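# Level a billiard table on packers with four arms

## Task

Packers have already been placed beneath one or more legs of the billiard table. Using them, make the table sit level and steady on all four of its legs, with every foot that has a packer resting securely on top of it.

## Robot and tools

ROBOTS. Four identical Kinova Gen3 arms (arm1, arm2, arm3, arm4). Each has seven revolute joints, a five-finger right hand and a wrist camera. There is also a fixed room camera, cam_high. Bases (base_link) in the scene frame, metres: arm1 at (+0.654, +0.205, +0.784) quat_wxyz (+0.004, +0.000, +0.000, -1.000); arm2 at (+0.065, +0.650, +0.823) quat (+0.692, -0.002, +0.002, -0.722); arm3 at (-0.653, +0.070, +0.791) quat (+1.000, +0.007, +0.002, +0.011); arm4 at (+0.148, -0.652, +0.773) quat (+0.710, -0.008, -0.002, +0.704). Each base faces along its own +x. The tabletops under the arms sit at z=+0.720. The hand reaches roughly 1.06 m from the joint1 axis.

FRAME. One shared scene frame: origin on the floor, +z up. The hand point lies 0.045 m in front of the palm; its +z runs along straight fingers, +y out of the palm, +x across the palm away from the thumb. Straight fingers extend 0.06 to 0.07 m past the hand point. A fixed bracket on the little-finger side of the wrist sticks out up to 0.10 m and can strike things.

TOOL move. Arguments arm1, arm2, arm3, arm4 (each optional, one object per arm) and cameras. Each arm object has joints (a map of joint name to absolute target) and optional min_time_s (0.1 to 8 s, the shortest duration for that arm's motions). Arm joint targets are absolute angles in radians: joint1_rad, joint3_rad, joint5_rad, joint7_rad from -6.283 to 6.283; joint2_rad -2.249 to 2.249 (0 is upright, positive tips forward); joint4_rad -2.579 to 2.579 (elbow, 0 straight); joint6_rad -2.099 to 2.099 (wrist, 0 straight). joint1 positive turns the arm clockwise seen from above; at 0 the arm extends along its base's +x. joint7 positive rolls the hand counter-clockwise viewed from behind it. With joints 1, 3, 5 at 0 and joint7 at 1.57, fingers point down in front of the arm, palm facing right. Hand keys are absolute on a -1..+1 scale: hand_little, hand_ring, hand_middle, hand_index, hand_thumb_bend (+1 straight/open, -1 curled/closed), hand_thumb_turn (+1 beside the palm, -1 opposite the fingers). Settings (no motion): hand_force_limit -1..1 (about 0 to 10 N at the fingertip, 15 N for thumb motors) and hand_speed -0.96..1 (full speed from +0.48). Scenes begin at force limit 0 and speed -0.8. Omitted joints or arms get no new command but may still be pushing toward an old target. All motions in one call begin together; an action lasts at most 15 s. Unknown keys make a call invalid; out-of-range values get it refused, and then the rest of that reply's move, wait and finished_scene calls are skipped. cameras: list of arm1_cam_wrist ... arm4_cam_wrist, cam_high or all; [] for none; omitted gives none after an action, all for an empty move. A move with no arm returns full state plus images.

TOOL wait: seconds (0 to 10), optional cameras; commands nothing. TOOL zoom_image: camera name and region [x0, y0, x1, y1] in pixels of the latest image (origin top-left, at most 504 x 504). TOOL show_instructions: shows reference pages, no arguments. TOOL finished_scene: scene (this scene's number, 1 to 2); irreversible, and the table must stay level and firm with no help.

RESULTS. A 'move' line reports per commanded arm 'done' or its worst status. joint_status per joint: done (within tolerance, ±0.01 rad joints, ±0.02 fingers), off_target (resting away, possibly still pushing), time_out (holds where it stopped), not_followed (a collision check withheld targets; it may retry later). Arms listed under 'as last shown' were not commanded and repeat earlier values. on_its_own reports uncommanded behaviour. Joint velocities in rad/s; 'within noise' means at rest. Joint torques in N m, positive toward larger angles. Flange force is the external force on the end effector in its own axes (noisy; 'no reading' near singularities). hand_stopped_by lists, for little, ring, middle, index, thumb_bend, thumb_turn: moving, target, force, stalled or fault. <motor>_load_n is fingertip load, positive when pushed open. A dropped grip shows as load near 0. MOTOR HOT appears at 60 °C; at 75 °C the arm sags and is stopped (limit_stop_at_motor_heat); resend targets afterwards.

GRIPPING. A finger motor only starts when its target changes by at least 0.002. It stops at target or when load hits hand_force_limit, then locks. To grip harder, raise the limit and send a more-closed target; to loosen, send a more-open one. Close at hand_speed -0.94 or below for a gentle grip. With the thumb turned fully in front, the hand wraps objects 0.035 to 0.065 m thick, or handles down to 0.025 m.

CAUTIONS. The arms do not stop on contact and can push hard. Exceeding joint torque limits (104.5 N m for joints 1-4, 51.3 for 5-7) or straying over 5 degrees from plan triggers a 10 s torque-fault stop. Never press two robots together or close a hand on another arm's fingers. Do not slam, drop, or let the table or packers fall or leave the work area; avoid hard hits on fixed or heavy objects and overloading fingers. Stretching arms out or holding loads heats motors. Loose objects may be nudged briefly by outside pushes. The scene keeps running while you think; long replies cost time. Camera calibrations are given per camera (K, distortion, T_world_to_cam); cam_high is accurate to a few millimetres near its image centre.

Each tool is called after "Call:" by a JSON object that holds its "name" and its "arguments".

Reference images:

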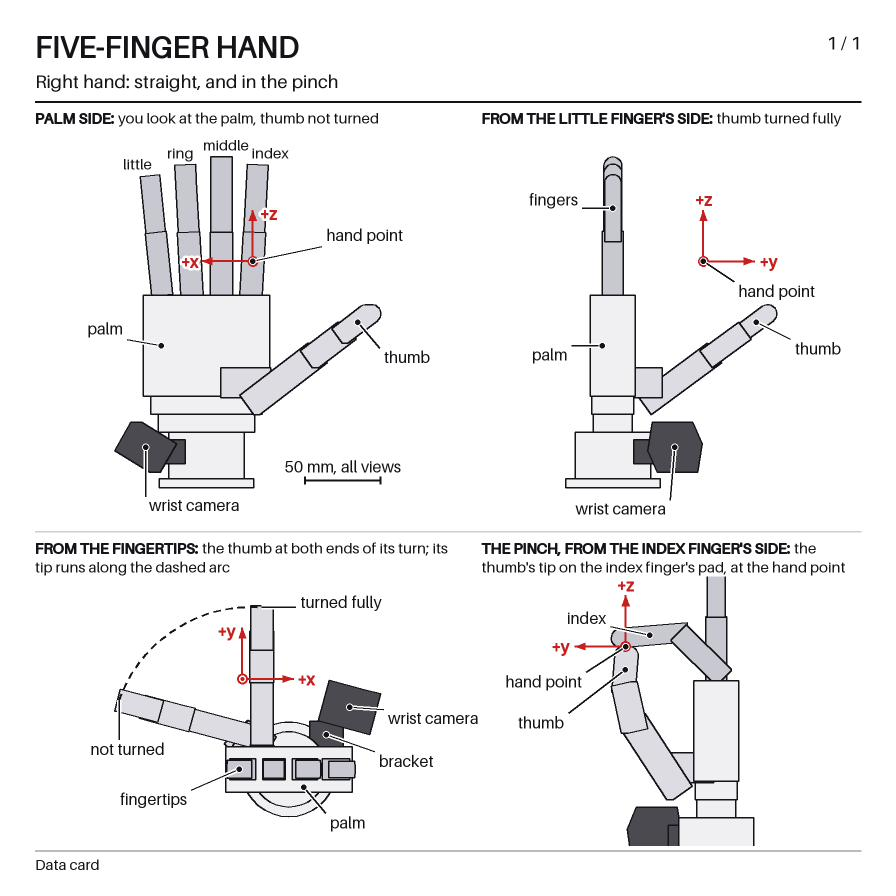

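## Session

Call:
{"name": "move", "arguments": {}}

Scene clock: 0.00 s.
Joint torques (N m): no reading
Flange force (N): no reading
Joint velocities: within noise
arm1.joint_positions: joint1_rad=+0.131 joint2_rad=-0.524 joint3_rad=+0.022 joint4_rad=+1.413 joint5_rad=-0.056 joint6_rad=+2.010 joint7_rad=-1.557 hand_little=+1.000 hand_ring=+1.000 hand_middle=+1.000 hand_index=+1.000 hand_thumb_turn=+1.000 hand_thumb_bend=+1.000 hand_force_limit=+0.000 hand_speed=-0.800
arm1.joint_status: not commanded
arm1.hand_stopped_by: target,target,target,target,target,target
arm1.little_load_n: 0.0
arm1.ring_load_n: 0.0
arm1.middle_load_n: 0.0
arm1.index_load_n: 0.0
arm1.thumb_bend_load_n: 0.0
arm1.thumb_turn_load_n: 0.0
arm1.hand: x=+0.5109 y=+0.1749 z=+1.3290 quat_wxyz=(-0.019, -0.991, +0.049, +0.123) (m; scene frame)
arm2.joint_positions: joint1_rad=+0.759 joint2_rad=-0.531 joint3_rad=+0.012 joint4_rad=+1.576 joint5_rad=-0.087 joint6_rad=+2.061 joint7_rad=-1.691 hand_little=+1.000 hand_ring=+1.000 hand_middle=+1.000 hand_index=+1.000 hand_thumb_turn=+1.000 hand_thumb_bend=+1.000 hand_force_limit=+0.000 hand_speed=-0.800
arm2.joint_status: not commanded
arm2.hand_stopped_by: target,target,target,target,target,target
arm2.little_load_n: 0.0
arm2.ring_load_n: 0.0
arm2.middle_load_n: 0.0
arm2.index_load_n: 0.0
arm2.thumb_bend_load_n: 0.0
arm2.thumb_turn_load_n: 0.0
arm2.hand: x=+0.0300 y=+0.5366 z=+1.3133 quat_wxyz=(-0.043, -0.942, -0.334, +0.001) (m; scene frame)
arm3.joint_positions: joint1_rad=+0.851 joint2_rad=-0.301 joint3_rad=-0.081 joint4_rad=+1.520 joint5_rad=-0.102 joint6_rad=+1.898 joint7_rad=-2.009 hand_little=+1.000 hand_ring=+1.000 hand_middle=+1.000 hand_index=+1.000 hand_thumb_turn=+1.000 hand_thumb_bend=+1.000 hand_force_limit=+0.000 hand_speed=-0.800
arm3.joint_status: not commanded
arm3.hand_stopped_by: target,target,target,target,target,target
arm3.little_load_n: 0.0
arm3.ring_load_n: 0.0
arm3.middle_load_n: 0.0
arm3.index_load_n: 0.0
arm3.thumb_bend_load_n: 0.0
arm3.thumb_turn_load_n: 0.0
arm3.hand: x=-0.4471 y=-0.0531 z=+1.2672 quat_wxyz=(-0.012, -0.546, -0.837, -0.038) (m; scene frame)
arm4.joint_positions: joint1_rad=+0.019 joint2_rad=-0.261 joint3_rad=+0.005 joint4_rad=+1.515 joint5_rad=+0.056 joint6_rad=+1.889 joint7_rad=-2.040 hand_little=+1.000 hand_ring=+1.000 hand_middle=+1.000 hand_index=+1.000 hand_thumb_turn=+1.000 hand_thumb_bend=+1.000 hand_force_limit=+0.000 hand_speed=-0.800
arm4.joint_status: not commanded
arm4.hand_stopped_by: target,target,target,target,target,target
arm4.little_load_n: 0.0
arm4.ring_load_n: 0.0
arm4.middle_load_n: 0.0
arm4.index_load_n: 0.0
arm4.thumb_bend_load_n: 0.0
arm4.thumb_turn_load_n: 0.0
arm4.hand: x=+0.1533 y=-0.4030 z=+1.2364 quat_wxyz=(-0.026, +0.501, -0.865, +0.022) (m; scene frame)
pictures: arm1_cam_wrist, arm2_cam_wrist, arm3_cam_wrist, arm4_cam_wrist, cam_high

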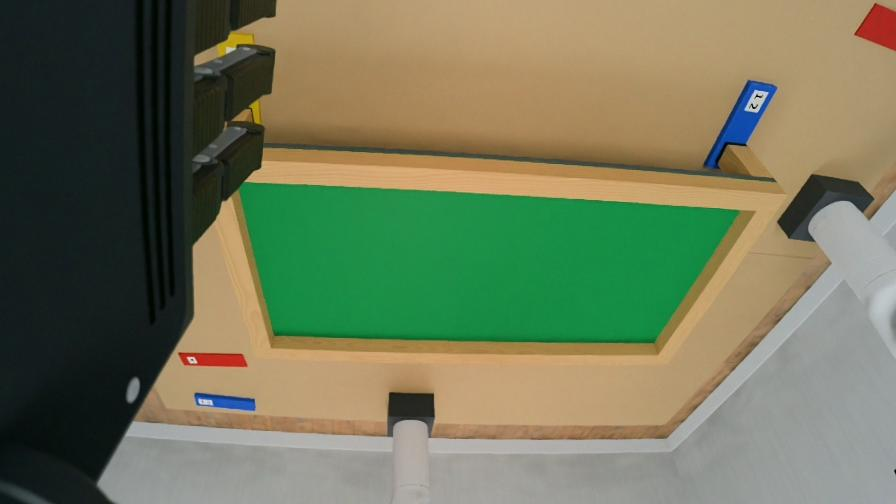

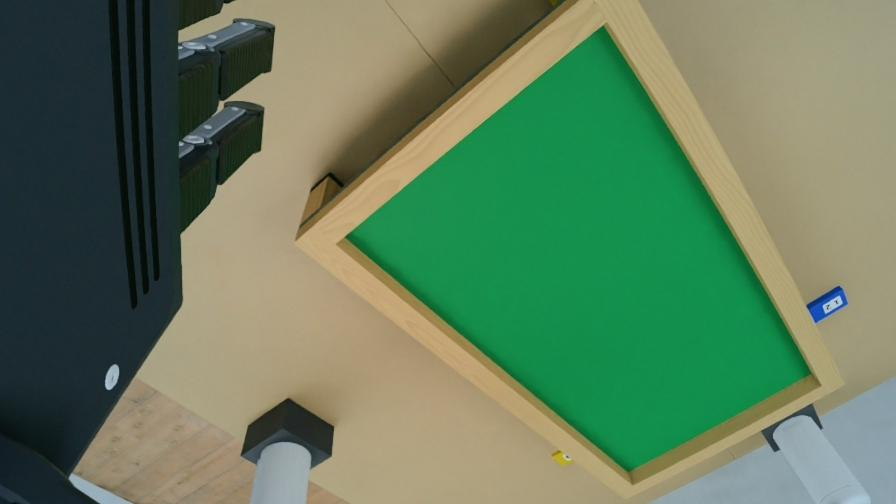

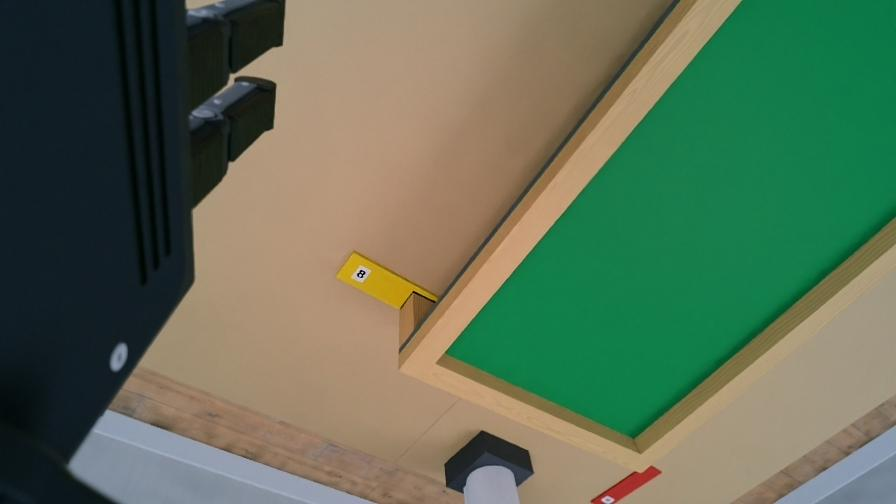

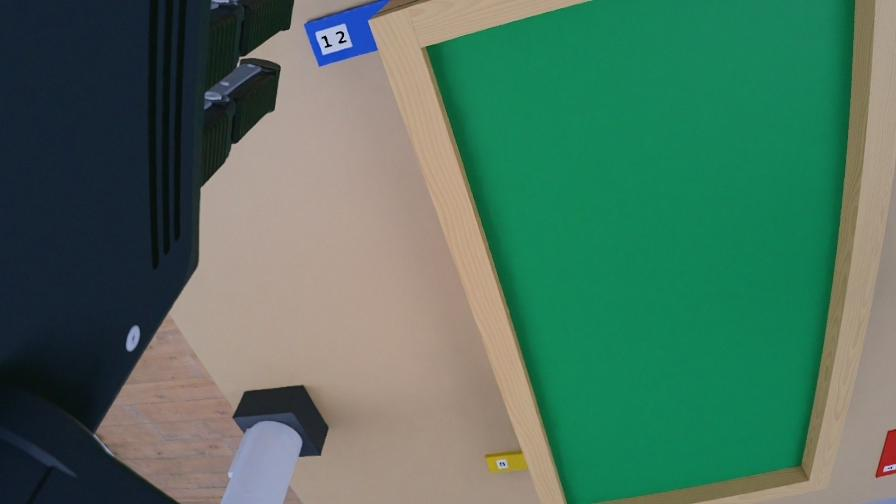

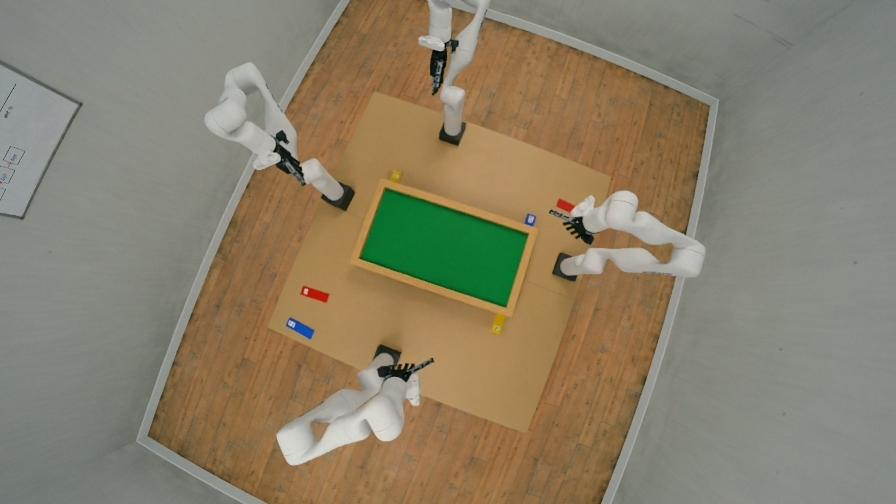

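Call:
{"name": "zoom_image", "arguments": {"camera": "cam_high", "region": [0, 50, 100, 230]}}

Call:
{"name": "zoom_image", "arguments": {"camera": "cam_high", "region": [320, 140, 640, 350]}}

Call:
{"name": "zoom_image", "arguments": {"camera": "cam_high", "region": [250, 260, 410, 360]}}

Scaled by 2.800 from the camera's 896x504 image, which has a finer 1280x720 frame.

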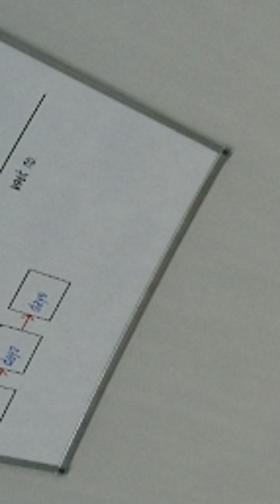

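Scaled by 1.575 from the camera's 896x504 image, which has a finer 1280x720 frame.

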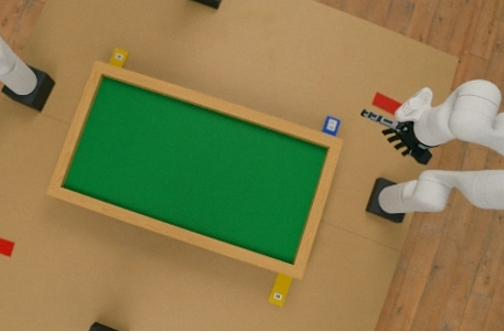

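Scaled by 3.150 from the camera's 896x504 image, which has a finer 1280x720 frame.

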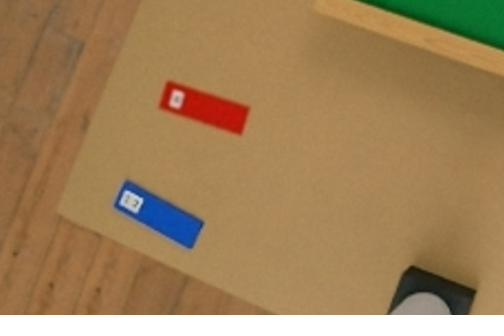

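Call:
{"name": "move", "arguments": {"arm3": {"joints":{"joint1_rad":0.87,"joint2_rad":0.248,"joint3_rad":0.0,"joint4_rad":2.396,"joint5_rad":0.0,"joint6_rad":0.12,"joint7_rad":-1.57},"min_time_s":5}, "arm1": {"joints":{"joint1_rad":-0.986,"joint2_rad":-0.2,"joint3_rad":0.0,"joint4_rad":2.0,"joint5_rad":0.0,"joint6_rad":1.0,"joint7_rad":-1.57},"min_time_s":4}, "cameras": ["arm1_cam_wrist","arm3_cam_wrist"]}}

Call:
{"name": "move", "arguments": {"arm1": {"joints":{"joint1_rad":-0.986,"joint2_rad":0.361,"joint3_rad":0.0,"joint4_rad":2.206,"joint5_rad":0.0,"joint6_rad":0.19,"joint7_rad":-1.57},"min_time_s":4}, "cameras": ["arm1_cam_wrist","arm3_cam_wrist"]}}

Scene clock: 21.13 s.
Joint torques (N m): arm1=[-0.9 -4.16 -1.49 -7.32 0.42 -0.97 -0.43] | arm2=[0.76 1.21 0.77 -5.68 0.05 -0.52 0.43] | arm3=[0.8 -9.65 -1.34 -5.15 0.25 -1.54 -0.45] | arm4=[-0.11 -3.42 0.58 -7.75 -0.19 0 -0.19]
Flange force (N): arm1=[-2.2 -6.8 -4.5] | arm2=[-2.6 4.4 -7.5] | arm3=[-0.5 11.7 -1.9] | arm4=[-0.4 0.9 -0.2]
move: arm1 done; arm3 done
Joint velocities: within noise
arm1.joint_positions: joint1_rad=-0.986 joint2_rad=-0.200 joint3_rad=+0.000 joint4_rad=+2.000 joint5_rad=+0.000 joint6_rad=+1.000 joint7_rad=-1.570 hand_little=+1.000 hand_ring=+1.000 hand_middle=+1.000 hand_index=+1.000 hand_thumb_turn=+1.000 hand_thumb_bend=+1.000 hand_force_limit=+0.000 hand_speed=-0.800
arm1.joint_status: all done
arm1.hand_stopped_by: target,target,target,target,target,target
arm1.little_load_n: 0.0
arm1.ring_load_n: 0.0
arm1.middle_load_n: 0.0
arm1.index_load_n: 0.0
arm1.thumb_bend_load_n: 0.0
arm1.thumb_turn_load_n: 0.0
arm1.hand: x=+0.4879 y=-0.1159 z=+1.1160 quat_wxyz=(-0.081, -0.866, -0.470, +0.149) (m; scene frame)
arm2, arm4: as last shown
arm3.joint_positions: joint1_rad=+0.870 joint2_rad=+0.248 joint3_rad=+0.000 joint4_rad=+2.396 joint5_rad=+0.000 joint6_rad=+0.120 joint7_rad=-1.570 hand_little=+1.000 hand_ring=+1.000 hand_middle=+1.000 hand_index=+1.000 hand_thumb_turn=+1.000 hand_thumb_bend=+1.000 hand_force_limit=+0.000 hand_speed=-0.800
arm3.joint_status: all done
arm3.hand_stopped_by: target,target,target,target,target,target
arm3.little_load_n: 0.0
arm3.ring_load_n: 0.0
arm3.middle_load_n: 0.0
arm3.index_load_n: 0.0
arm3.thumb_bend_load_n: 0.0
arm3.thumb_turn_load_n: 0.0
arm3.hand: x=-0.3609 y=-0.2084 z=+0.9150 quat_wxyz=(-0.167, -0.405, -0.896, +0.072) (m; scene frame)
pictures: arm1_cam_wrist, arm3_cam_wrist
camera_calibration:
arm1_cam_wrist: T_world_to_cam=[[0.945733, -0.323072, -0.0348429, -0.464221], [-0.191692, -0.641271, 0.742984, -0.807505], [-0.262381, -0.695985, -0.668401, 0.910131], [0, 0, 0, 1]] pos_world=[0.523038, -0.0343692, 1.19212]
arm3_cam_wrist: T_world_to_cam=[[0.585055, 0.808068, -0.0688242, 0.443324], [0.533576, -0.319627, 0.783029, -0.59177], [0.610743, -0.494838, -0.618165, 0.797911], [0, 0, 0, 1]] pos_world=[-0.430933, -0.152545, 0.987126]

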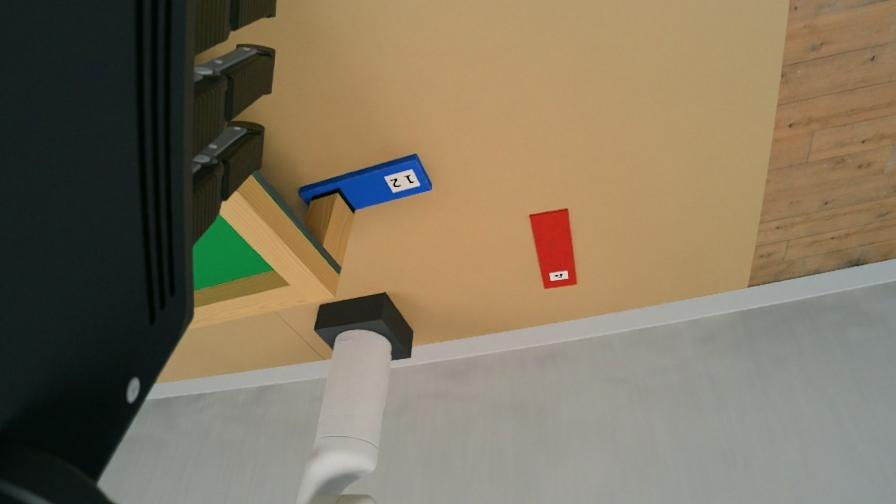

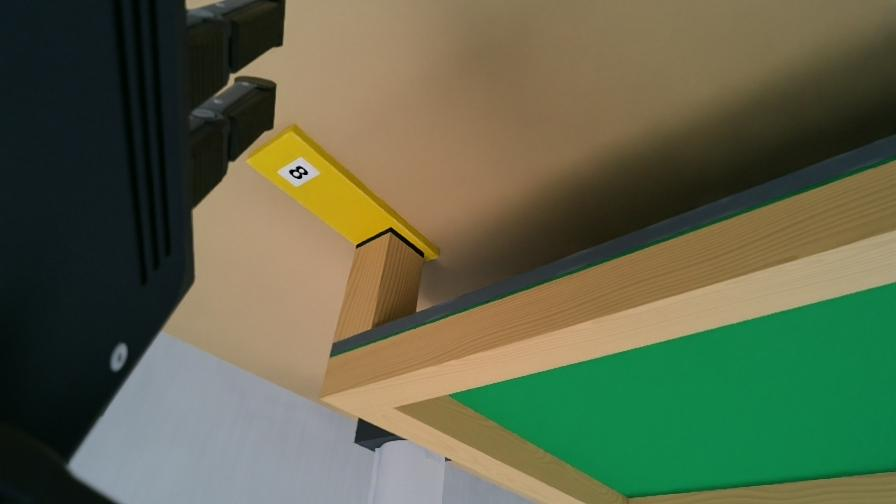

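Scene clock: 25.47 s.
Joint torques (N m): arm1=[-0.94 -11.17 -1.3 -3.89 0.45 -1.07 -0.43] | arm2=[0.74 1.15 0.75 -5.69 0.05 -0.53 0.42] | arm3=[0.79 -9.58 -1.31 -5.23 0.18 -1.47 -0.46] | arm4=[-0.09 -3.44 0.61 -7.73 -0.23 0.01 -0.19]
Flange force (N): arm1=[-4.7 -2.7 -3.1] | arm2=[-2.7 4.3 -7.6] | arm3=[0.0 11.6 -1.9] | arm4=[-0.5 1.0 -0.3]
move: arm1 done
Joint velocities: within noise
arm1.joint_positions: joint1_rad=-0.986 joint2_rad=+0.361 joint3_rad=+0.000 joint4_rad=+2.206 joint5_rad=+0.000 joint6_rad=+0.190 joint7_rad=-1.570 hand_little=+1.000 hand_ring=+1.000 hand_middle=+1.000 hand_index=+1.000 hand_thumb_turn=+1.000 hand_thumb_bend=+1.000 hand_force_limit=+0.000 hand_speed=-0.800
arm1.joint_status: all done
arm1.hand_stopped_by: target,target,target,target,target,target
arm1.little_load_n: 0.0
arm1.ring_load_n: 0.0
arm1.middle_load_n: 0.0
arm1.index_load_n: 0.0
arm1.thumb_bend_load_n: 0.0
arm1.thumb_turn_load_n: 0.0
arm1.hand: x=+0.4281 y=-0.2074 z=+0.9110 quat_wxyz=(-0.091, -0.863, -0.468, +0.168) (m; scene frame)
arm2, arm3, arm4: as last shown
pictures: arm1_cam_wrist, arm3_cam_wrist
camera_calibration:
arm1_cam_wrist: T_world_to_cam=[[0.944767, -0.324583, -0.0453965, -0.434659], [-0.173957, -0.614016, 0.769885, -0.751685], [-0.277766, -0.719465, -0.636566, 0.666378], [0, 0, 0, 1]] pos_world=[0.464988, -0.123194, 0.983173]
arm3_cam_wrist: T_world_to_cam=[[0.585055, 0.808068, -0.0688242, 0.443324], [0.533576, -0.319627, 0.783029, -0.59177], [0.610743, -0.494838, -0.618165, 0.797911], [0, 0, 0, 1]] pos_world=[-0.430933, -0.152545, 0.987126]

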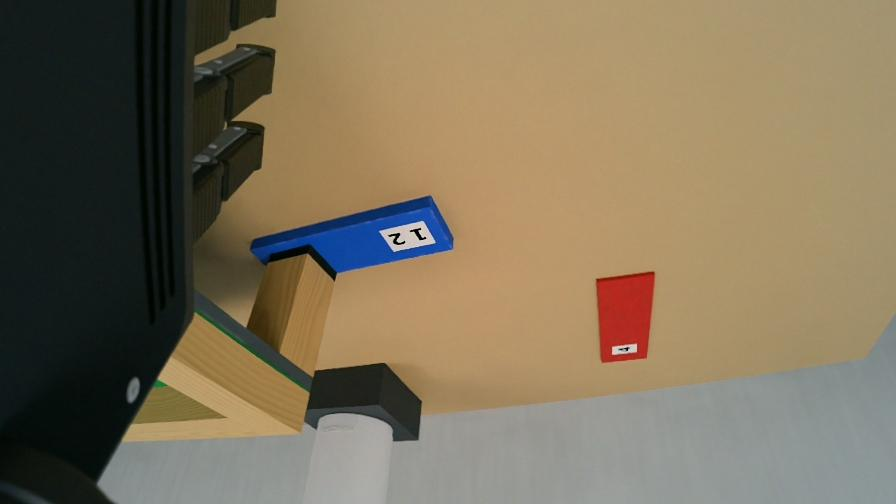

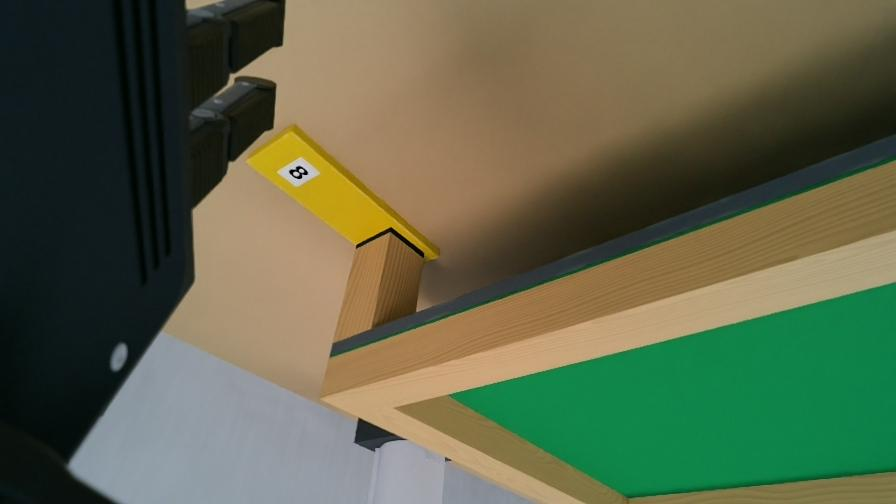

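Call:
{"name": "zoom_image", "arguments": {"camera": "arm1_cam_wrist", "region": [230, 180, 480, 380]}}

Call:
{"name": "zoom_image", "arguments": {"camera": "arm1_cam_wrist", "region": [580, 260, 680, 370]}}

Call:
{"name": "zoom_image", "arguments": {"camera": "arm3_cam_wrist", "region": [240, 120, 460, 400]}}

Scaled by 2.016 from the camera's 896x504 image, which has a finer 1280x720 frame.

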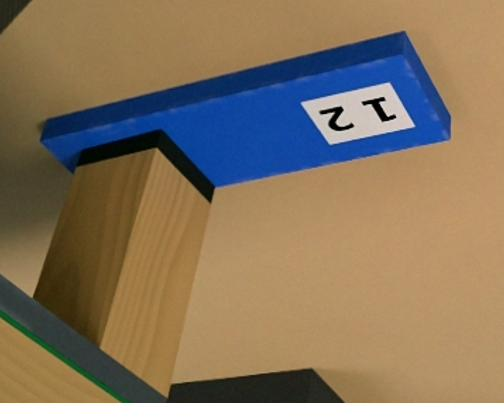

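Scaled by 4.582 from the camera's 896x504 image, which has a finer 1280x720 frame.

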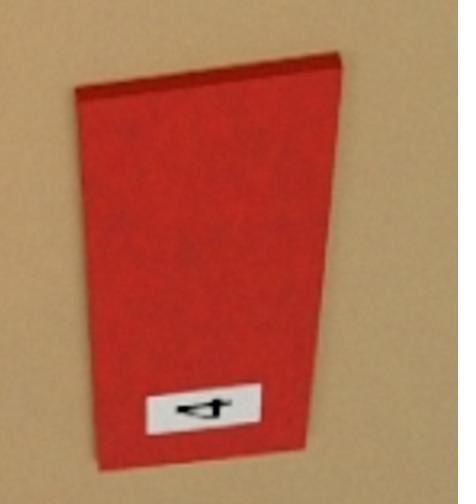

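Scaled by 1.800 from the camera's 896x504 image, which has a finer 1280x720 frame.

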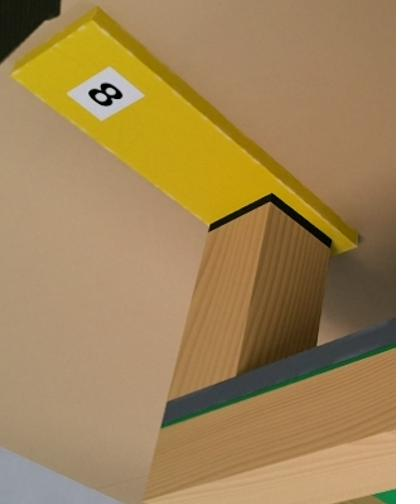

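Call:
{"name": "move", "arguments": {"arm3": {"joints":{"joint1_rad":-0.3,"joint2_rad":-0.3,"joint4_rad":1.9,"joint5_rad":0.3,"joint6_rad":1.0,"joint7_rad":-2.8},"min_time_s":4}, "arm2": {"joints":{"joint1_rad":-1.419,"joint2_rad":-0.4,"joint3_rad":0.0,"joint4_rad":1.97,"joint5_rad":0.34,"joint6_rad":1.4,"joint7_rad":-4.34},"min_time_s":4}, "cameras": []}}

Call:
{"name": "move", "arguments": {"arm3": {"joints":{"joint1_rad":-1.432,"joint2_rad":0.2,"joint4_rad":2.082,"joint5_rad":0.697,"joint6_rad":1.0,"joint7_rad":-3.983},"min_time_s":4}, "arm2": {"joints":{"joint2_rad":0.714,"joint4_rad":1.97,"joint6_rad":0.827},"min_time_s":4}, "cameras": ["arm2_cam_wrist","arm3_cam_wrist"]}}

Call:
{"name": "move", "arguments": {"arm3": {"joints":{"joint2_rad":0.597,"joint6_rad":0.706},"min_time_s":3}, "cameras": ["arm2_cam_wrist","arm3_cam_wrist"]}}

Scene clock: 42.43 s.
Joint torques (N m): arm1=[-0.94 -11.2 -1.25 -3.87 0.44 -1.07 -0.43] | arm2=[0.75 -2.64 0.45 -7 1.09 -0.7 0.49] | arm3=[0.89 -3.93 -1.81 -9.82 0.81 -1.81 -0.46] | arm4=[-0.12 -3.43 0.59 -7.75 -0.2 -0.02 -0.2]
Flange force (N): arm1=[-4.7 -2.8 -3.0] | arm2=[7.1 -0.5 -5.2] | arm3=[-5.5 -2.9 -0.1] | arm4=[-0.4 0.9 -0.3]
move: arm2 done; arm3 done
Joint velocities: within noise
arm1, arm4: as last shown
arm2.joint_positions: joint1_rad=-1.419 joint2_rad=-0.400 joint3_rad=+0.000 joint4_rad=+1.970 joint5_rad=+0.340 joint6_rad=+1.400 joint7_rad=-4.340 hand_little=+1.000 hand_ring=+1.000 hand_middle=+1.000 hand_index=+1.000 hand_thumb_turn=+1.000 hand_thumb_bend=+1.000 hand_force_limit=+0.000 hand_speed=-0.800
arm2.joint_status: all done
arm2.hand_stopped_by: target,target,target,target,target,target
arm2.little_load_n: 0.0
arm2.ring_load_n: 0.0
arm2.middle_load_n: 0.0
arm2.index_load_n: 0.0
arm2.thumb_bend_load_n: 0.0
arm2.thumb_turn_load_n: 0.0
arm2.hand: x=+0.2248 y=+0.4205 z=+1.2165 quat_wxyz=(-0.185, -0.977, -0.103, -0.031) (m; scene frame)
arm3.joint_positions: joint1_rad=-0.300 joint2_rad=-0.300 joint3_rad=+0.000 joint4_rad=+1.900 joint5_rad=+0.300 joint6_rad=+1.000 joint7_rad=-2.800 hand_little=+1.000 hand_ring=+1.000 hand_middle=+1.000 hand_index=+1.000 hand_thumb_turn=+1.000 hand_thumb_bend=+1.000 hand_force_limit=+0.000 hand_speed=-0.800
arm3.joint_status: all done
arm3.hand_stopped_by: target,target,target,target,target,target
arm3.little_load_n: 0.0
arm3.ring_load_n: 0.0
arm3.middle_load_n: 0.0
arm3.index_load_n: 0.0
arm3.thumb_bend_load_n: 0.0
arm3.thumb_turn_load_n: 0.0
arm3.hand: x=-0.2263 y=+0.0979 z=+1.2396 quat_wxyz=(-0.285, -0.380, -0.876, -0.088) (m; scene frame)
pictures: none
No camera images: "cameras" was empty.

Scene clock: 46.77 s.
Joint torques (N m): arm1=[-0.94 -11.24 -1.27 -3.92 0.44 -1.06 -0.45] | arm2=[0.83 -17.32 1.62 -1.16 0.55 0.56 0.47] | arm3=[0.82 -9.85 -1.03 -6.57 1.2 0.06 -0.49] | arm4=[-0.1 -3.43 0.6 -7.74 -0.22 0.01 -0.2]
Flange force (N): arm1=[-4.6 -2.8 -2.9] | arm2=[9.5 3.0 0.3] | arm3=[-1.0 0.1 -1.5] | arm4=[-0.5 0.9 -0.2]
move: arm2 done; arm3 done
Joint velocities: within noise
arm1, arm4: as last shown
arm2.joint_positions: joint1_rad=-1.419 joint2_rad=+0.714 joint3_rad=+0.000 joint4_rad=+1.970 joint5_rad=+0.340 joint6_rad=+0.827 joint7_rad=-4.340 hand_little=+1.000 hand_ring=+1.000 hand_middle=+1.000 hand_index=+1.000 hand_thumb_turn=+1.000 hand_thumb_bend=+1.000 hand_force_limit=+0.000 hand_speed=-0.800
arm2.joint_status: all done
arm2.hand_stopped_by: target,target,target,target,target,target
arm2.little_load_n: 0.0
arm2.ring_load_n: 0.0
arm2.middle_load_n: 0.0
arm2.index_load_n: 0.5
arm2.thumb_bend_load_n: 0.0
arm2.thumb_turn_load_n: 0.0
arm2.hand: x=+0.3511 y=+0.4219 z=+0.8598 quat_wxyz=(-0.046, -0.952, -0.222, +0.205) (m; scene frame)
arm3.joint_positions: joint1_rad=-1.432 joint2_rad=+0.200 joint3_rad=+0.000 joint4_rad=+2.082 joint5_rad=+0.697 joint6_rad=+1.000 joint7_rad=-3.983 hand_little=+1.000 hand_ring=+1.000 hand_middle=+1.000 hand_index=+1.000 hand_thumb_turn=+1.000 hand_thumb_bend=+1.000 hand_force_limit=+0.000 hand_speed=-0.800
arm3.joint_status: all done
arm3.hand_stopped_by: target,target,target,target,target,target
arm3.little_load_n: 0.0
arm3.ring_load_n: 0.0
arm3.middle_load_n: 0.0
arm3.index_load_n: 0.0
arm3.thumb_bend_load_n: 0.0
arm3.thumb_turn_load_n: 0.0
arm3.hand: x=-0.3688 y=+0.3973 z=+1.0437 quat_wxyz=(-0.276, -0.253, -0.926, -0.041) (m; scene frame)
arm4.thumb_bend_load_n: -0.5
pictures: arm2_cam_wrist, arm3_cam_wrist
camera_calibration:
arm2_cam_wrist: T_world_to_cam=[[0.620953, -0.779638, -0.0811277, 0.17831], [-0.425941, -0.422497, 0.800044, -0.359756], [-0.658021, -0.462234, -0.59443, 1.05268], [0, 0, 0, 1]] pos_world=[0.42873, 0.473608, 0.928033]
arm3_cam_wrist: T_world_to_cam=[[0.263483, 0.959037, 0.104046, -0.391683], [0.409567, -0.208867, 0.888048, -0.694121], [0.873403, -0.191371, -0.447822, 0.98045], [0, 0, 0, 1]] pos_world=[-0.468837, 0.418289, 1.09623]

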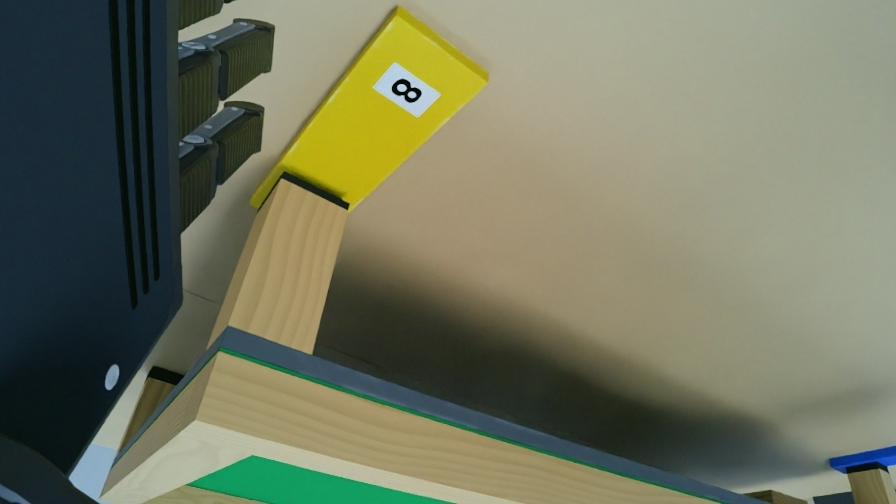

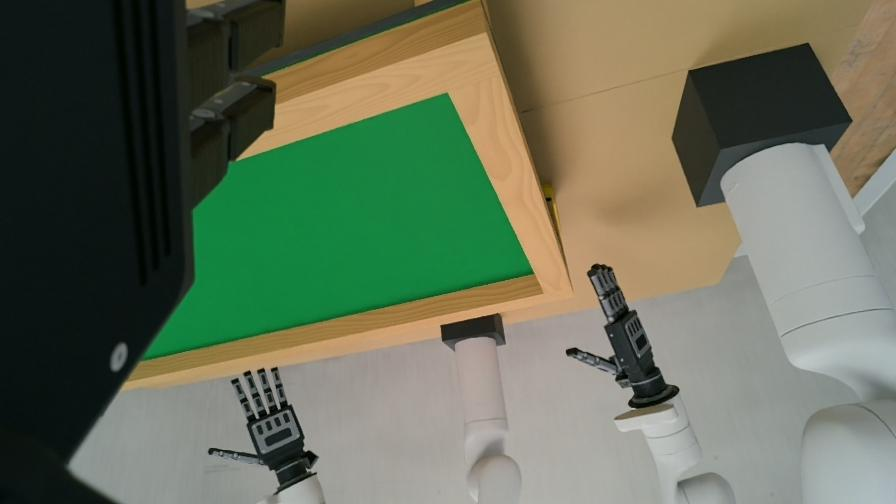

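Scene clock: 50.07 s.
Joint torques (N m): arm1=[-0.91 -11.22 -1.28 -3.88 0.44 -1.07 -0.42] | arm2=[0.85 -17.37 1.55 -1.19 0.52 0.61 0.43] | arm3=[0.91 -13.98 -0.62 -3.98 0.66 0.37 -0.51] | arm4=[-0.11 -3.44 0.62 -7.77 -0.19 0.01 -0.2]
Flange force (N): arm1=[-4.7 -2.5 -3.0] | arm2=[9.4 2.9 0.6] | arm3=[0.3 -1.5 -0.6] | arm4=[-0.4 1.0 -0.1]
move: arm3 done
Joint velocities: within noise
arm1, arm2, arm4: as last shown
arm2.index_load_n: 0.0
arm3.joint_positions: joint1_rad=-1.432 joint2_rad=+0.597 joint3_rad=+0.000 joint4_rad=+2.082 joint5_rad=+0.697 joint6_rad=+0.706 joint7_rad=-3.983 hand_little=+1.000 hand_ring=+1.000 hand_middle=+1.000 hand_index=+1.000 hand_thumb_turn=+1.000 hand_thumb_bend=+1.000 hand_force_limit=+0.000 hand_speed=-0.800
arm3.joint_status: all done
arm3.hand_stopped_by: target,target,target,target,target,target
arm3.little_load_n: 0.0
arm3.ring_load_n: 0.0
arm3.middle_load_n: 0.0
arm3.index_load_n: 0.0
arm3.thumb_bend_load_n: 0.0
arm3.thumb_turn_load_n: 0.0
arm3.hand: x=-0.4075 y=+0.4378 z=+0.8694 quat_wxyz=(-0.214, -0.179, -0.960, +0.034) (m; scene frame)
pictures: arm2_cam_wrist, arm3_cam_wrist
camera_calibration:
arm2_cam_wrist: T_world_to_cam=[[0.620953, -0.779638, -0.0811277, 0.17831], [-0.425941, -0.422497, 0.800044, -0.359756], [-0.658021, -0.462234, -0.59443, 1.05268], [0, 0, 0, 1]] pos_world=[0.42873, 0.473608, 0.928033]
arm3_cam_wrist: T_world_to_cam=[[0.149707, 0.985607, -0.0785256, -0.301375], [0.566185, -0.0203473, 0.824027, -0.478022], [0.810569, -0.167822, -0.561082, 1.00654], [0, 0, 0, 1]] pos_world=[-0.500104, 0.456231, 0.934989]

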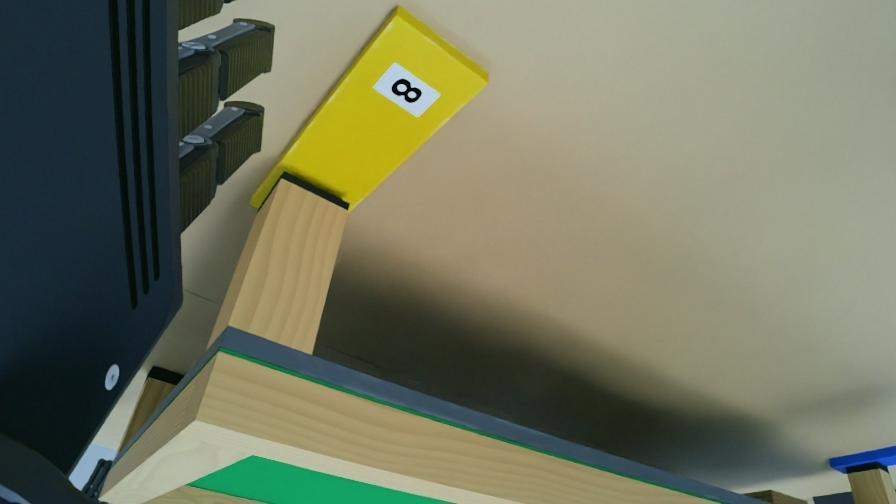

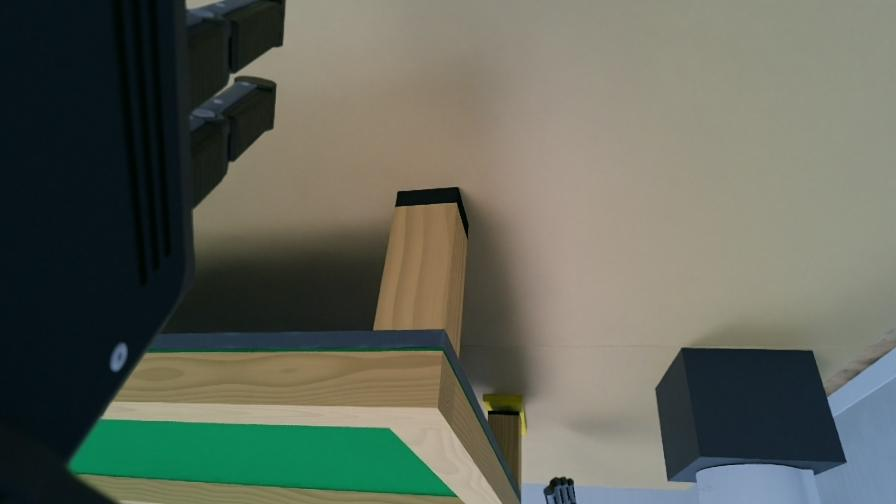

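Call:
{"name": "zoom_image", "arguments": {"camera": "arm3_cam_wrist", "region": [370, 170, 500, 260]}}

Call:
{"name": "zoom_image", "arguments": {"camera": "arm2_cam_wrist", "region": [240, 140, 370, 230]}}

Call:
{"name": "zoom_image", "arguments": {"camera": "arm2_cam_wrist", "region": [780, 420, 896, 504]}}

Call:
{"name": "zoom_image", "arguments": {"camera": "arm3_cam_wrist", "region": [460, 380, 560, 460]}}

Scaled by 3.877 from the camera's 896x504 image, which has a finer 1280x720 frame.

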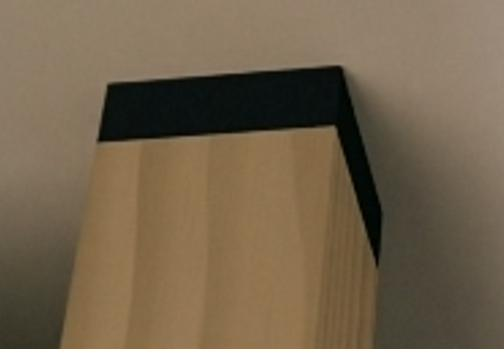

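Scaled by 3.877 from the camera's 896x504 image, which has a finer 1280x720 frame.

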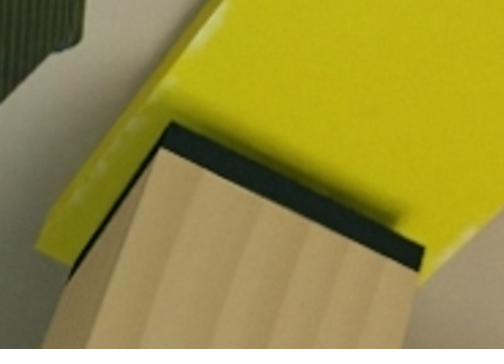

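Scaled by 4.345 from the camera's 896x504 image, which has a finer 1280x720 frame.

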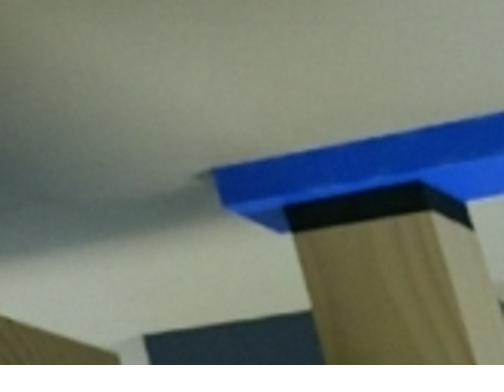

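Scaled by 5.040 from the camera's 896x504 image, which has a finer 1280x720 frame.

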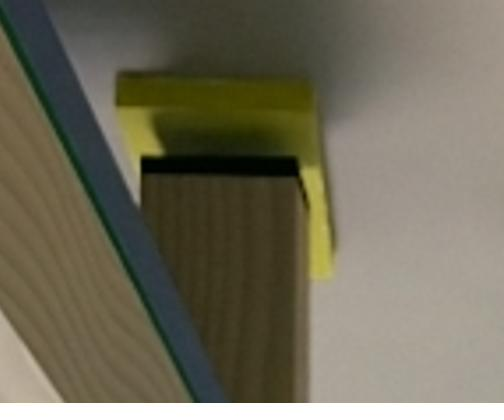

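Call:
{"name": "move", "arguments": {"cameras": ["arm1_cam_wrist","arm2_cam_wrist"]}}

Call:
{"name": "zoom_image", "arguments": {"camera": "arm2_cam_wrist", "region": [245, 160, 305, 220]}}

Call:
{"name": "zoom_image", "arguments": {"camera": "arm2_cam_wrist", "region": [300, 160, 360, 220]}}

Call:
{"name": "zoom_image", "arguments": {"camera": "arm1_cam_wrist", "region": [255, 220, 345, 310]}}

Scene clock: 55.17 s.
Joint torques (N m): arm1=[-0.95 -11.22 -1.27 -3.91 0.43 -1.07 -0.44] | arm2=[0.81 -17.3 1.66 -1.2 0.52 0.58 0.44] | arm3=[0.82 -13.96 -0.53 -3.86 0.66 0.42 -0.48] | arm4=[-0.13 -3.44 0.59 -7.75 -0.19 -0.02 -0.19]
Flange force (N): arm1=[-4.6 -2.8 -3.0] | arm2=[9.3 2.9 0.4] | arm3=[0.2 -1.1 -0.6] | arm4=[-0.5 0.9 -0.3]
Joint velocities: within noise
arm1.joint_positions: joint1_rad=-0.986 joint2_rad=+0.361 joint3_rad=+0.000 joint4_rad=+2.206 joint5_rad=+0.000 joint6_rad=+0.190 joint7_rad=-1.570 hand_little=+1.000 hand_ring=+1.000 hand_middle=+1.000 hand_index=+1.000 hand_thumb_turn=+1.000 hand_thumb_bend=+1.000 hand_force_limit=+0.000 hand_speed=-0.800
arm1.joint_status: not commanded
arm1.hand_stopped_by: target,target,target,target,target,target
arm1.little_load_n: 0.0
arm1.ring_load_n: 0.0
arm1.middle_load_n: 0.0
arm1.index_load_n: 0.0
arm1.thumb_bend_load_n: 0.0
arm1.thumb_turn_load_n: 0.0
arm1.hand: x=+0.4281 y=-0.2074 z=+0.9110 quat_wxyz=(-0.091, -0.863, -0.468, +0.168) (m; scene frame)
arm2.joint_positions: joint1_rad=-1.419 joint2_rad=+0.714 joint3_rad=+0.000 joint4_rad=+1.970 joint5_rad=+0.340 joint6_rad=+0.827 joint7_rad=-4.340 hand_little=+1.000 hand_ring=+1.000 hand_middle=+1.000 hand_index=+1.000 hand_thumb_turn=+1.000 hand_thumb_bend=+1.000 hand_force_limit=+0.000 hand_speed=-0.800
arm2.joint_status: not commanded
arm2.hand_stopped_by: target,target,target,target,target,target
arm2.little_load_n: 0.0
arm2.ring_load_n: 0.0
arm2.middle_load_n: 0.0
arm2.index_load_n: 0.0
arm2.thumb_bend_load_n: 0.0
arm2.thumb_turn_load_n: 0.0
arm2.hand: x=+0.3511 y=+0.4219 z=+0.8598 quat_wxyz=(-0.046, -0.952, -0.222, +0.205) (m; scene frame)
arm3.joint_positions: joint1_rad=-1.432 joint2_rad=+0.597 joint3_rad=+0.000 joint4_rad=+2.082 joint5_rad=+0.697 joint6_rad=+0.706 joint7_rad=-3.983 hand_little=+1.000 hand_ring=+1.000 hand_middle=+1.000 hand_index=+1.000 hand_thumb_turn=+1.000 hand_thumb_bend=+1.000 hand_force_limit=+0.000 hand_speed=-0.800
arm3.joint_status: all done
arm3.hand_stopped_by: target,target,target,target,target,target
arm3.little_load_n: 0.0
arm3.ring_load_n: 0.0
arm3.middle_load_n: 0.0
arm3.index_load_n: 0.0
arm3.thumb_bend_load_n: 0.0
arm3.thumb_turn_load_n: 0.0
arm3.hand: x=-0.4075 y=+0.4378 z=+0.8694 quat_wxyz=(-0.214, -0.179, -0.960, +0.034) (m; scene frame)
arm4.joint_positions: joint1_rad=+0.019 joint2_rad=-0.261 joint3_rad=+0.005 joint4_rad=+1.515 joint5_rad=+0.056 joint6_rad=+1.889 joint7_rad=-2.040 hand_little=+1.000 hand_ring=+1.000 hand_middle=+1.000 hand_index=+1.000 hand_thumb_turn=+1.000 hand_thumb_bend=+1.000 hand_force_limit=+0.000 hand_speed=-0.800
arm4.joint_status: not commanded
arm4.hand_stopped_by: target,target,target,target,target,target
arm4.little_load_n: 0.0
arm4.ring_load_n: 0.0
arm4.middle_load_n: 0.0
arm4.index_load_n: 0.0
arm4.thumb_bend_load_n: 0.0
arm4.thumb_turn_load_n: 0.0
arm4.hand: x=+0.1533 y=-0.4030 z=+1.2364 quat_wxyz=(-0.026, +0.501, -0.865, +0.022) (m; scene frame)
pictures: arm1_cam_wrist, arm2_cam_wrist
camera_calibration:
arm1_cam_wrist: T_world_to_cam=[[0.944767, -0.324583, -0.0453965, -0.434659], [-0.173957, -0.614016, 0.769885, -0.751685], [-0.277766, -0.719465, -0.636566, 0.666378], [0, 0, 0, 1]] pos_world=[0.464988, -0.123194, 0.983173]
arm2_cam_wrist: T_world_to_cam=[[0.620953, -0.779638, -0.0811277, 0.17831], [-0.425941, -0.422497, 0.800044, -0.359756], [-0.658021, -0.462234, -0.59443, 1.05268], [0, 0, 0, 1]] pos_world=[0.42873, 0.473608, 0.928033]

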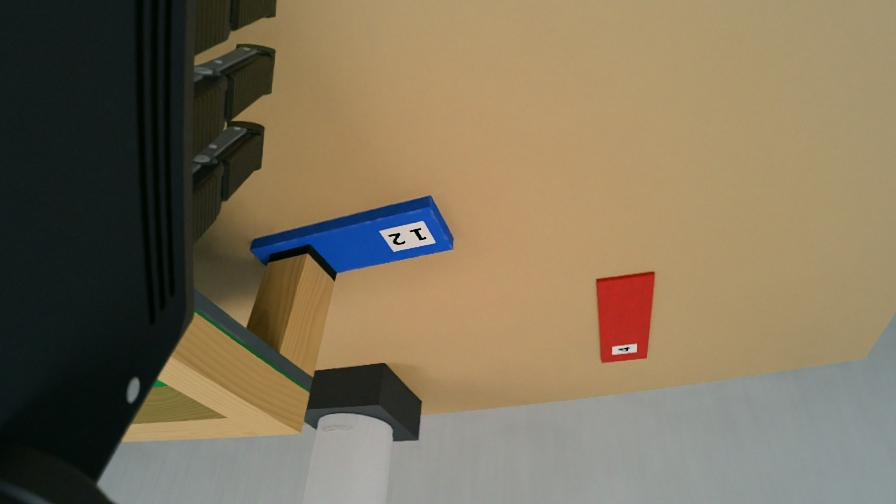

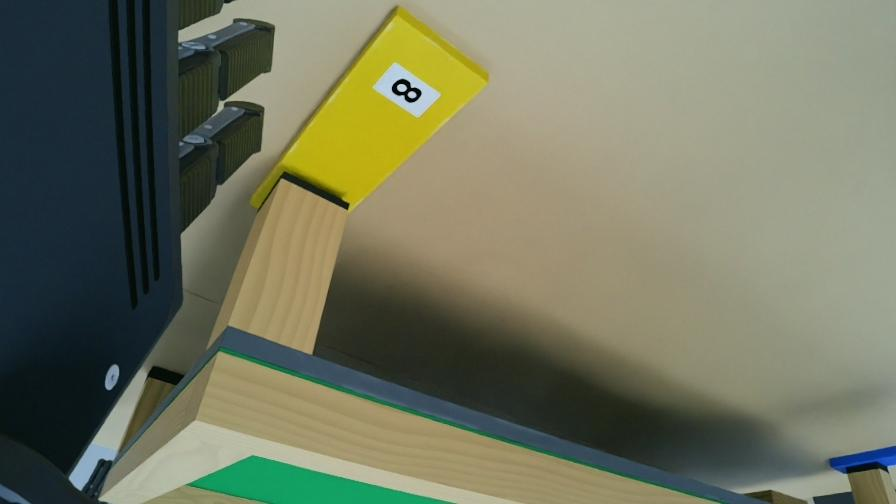

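Scaled by 8.400 from the camera's 896x504 image, which has a finer 1280x720 frame.

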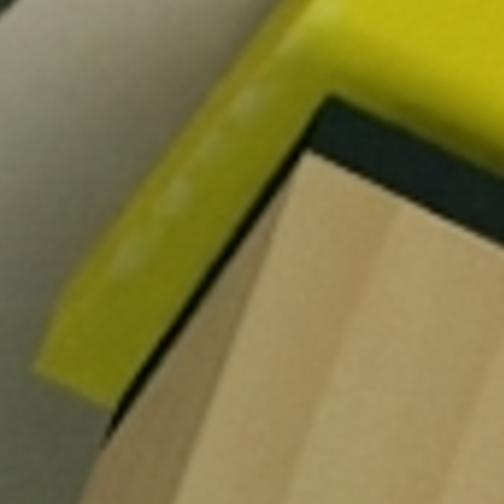

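Scaled by 8.400 from the camera's 896x504 image, which has a finer 1280x720 frame.

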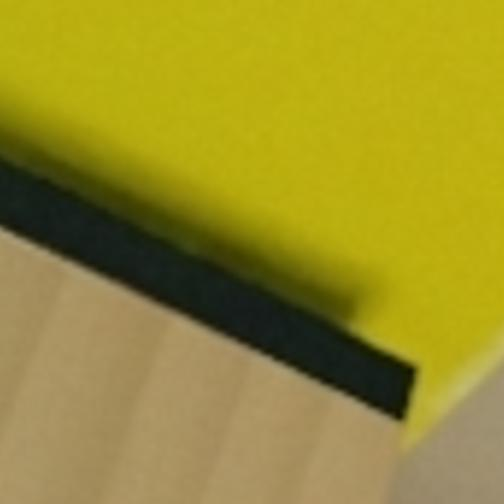

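Scaled by 5.600 from the camera's 896x504 image, which has a finer 1280x720 frame.

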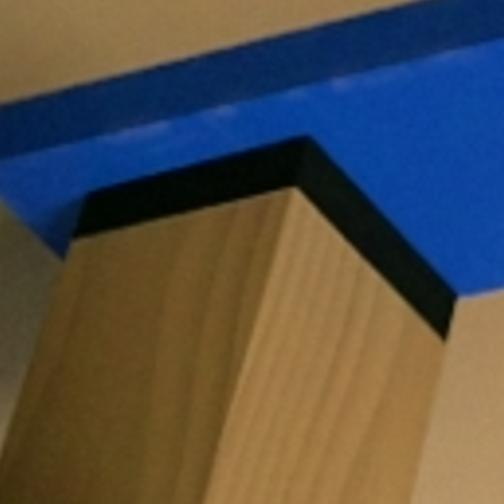

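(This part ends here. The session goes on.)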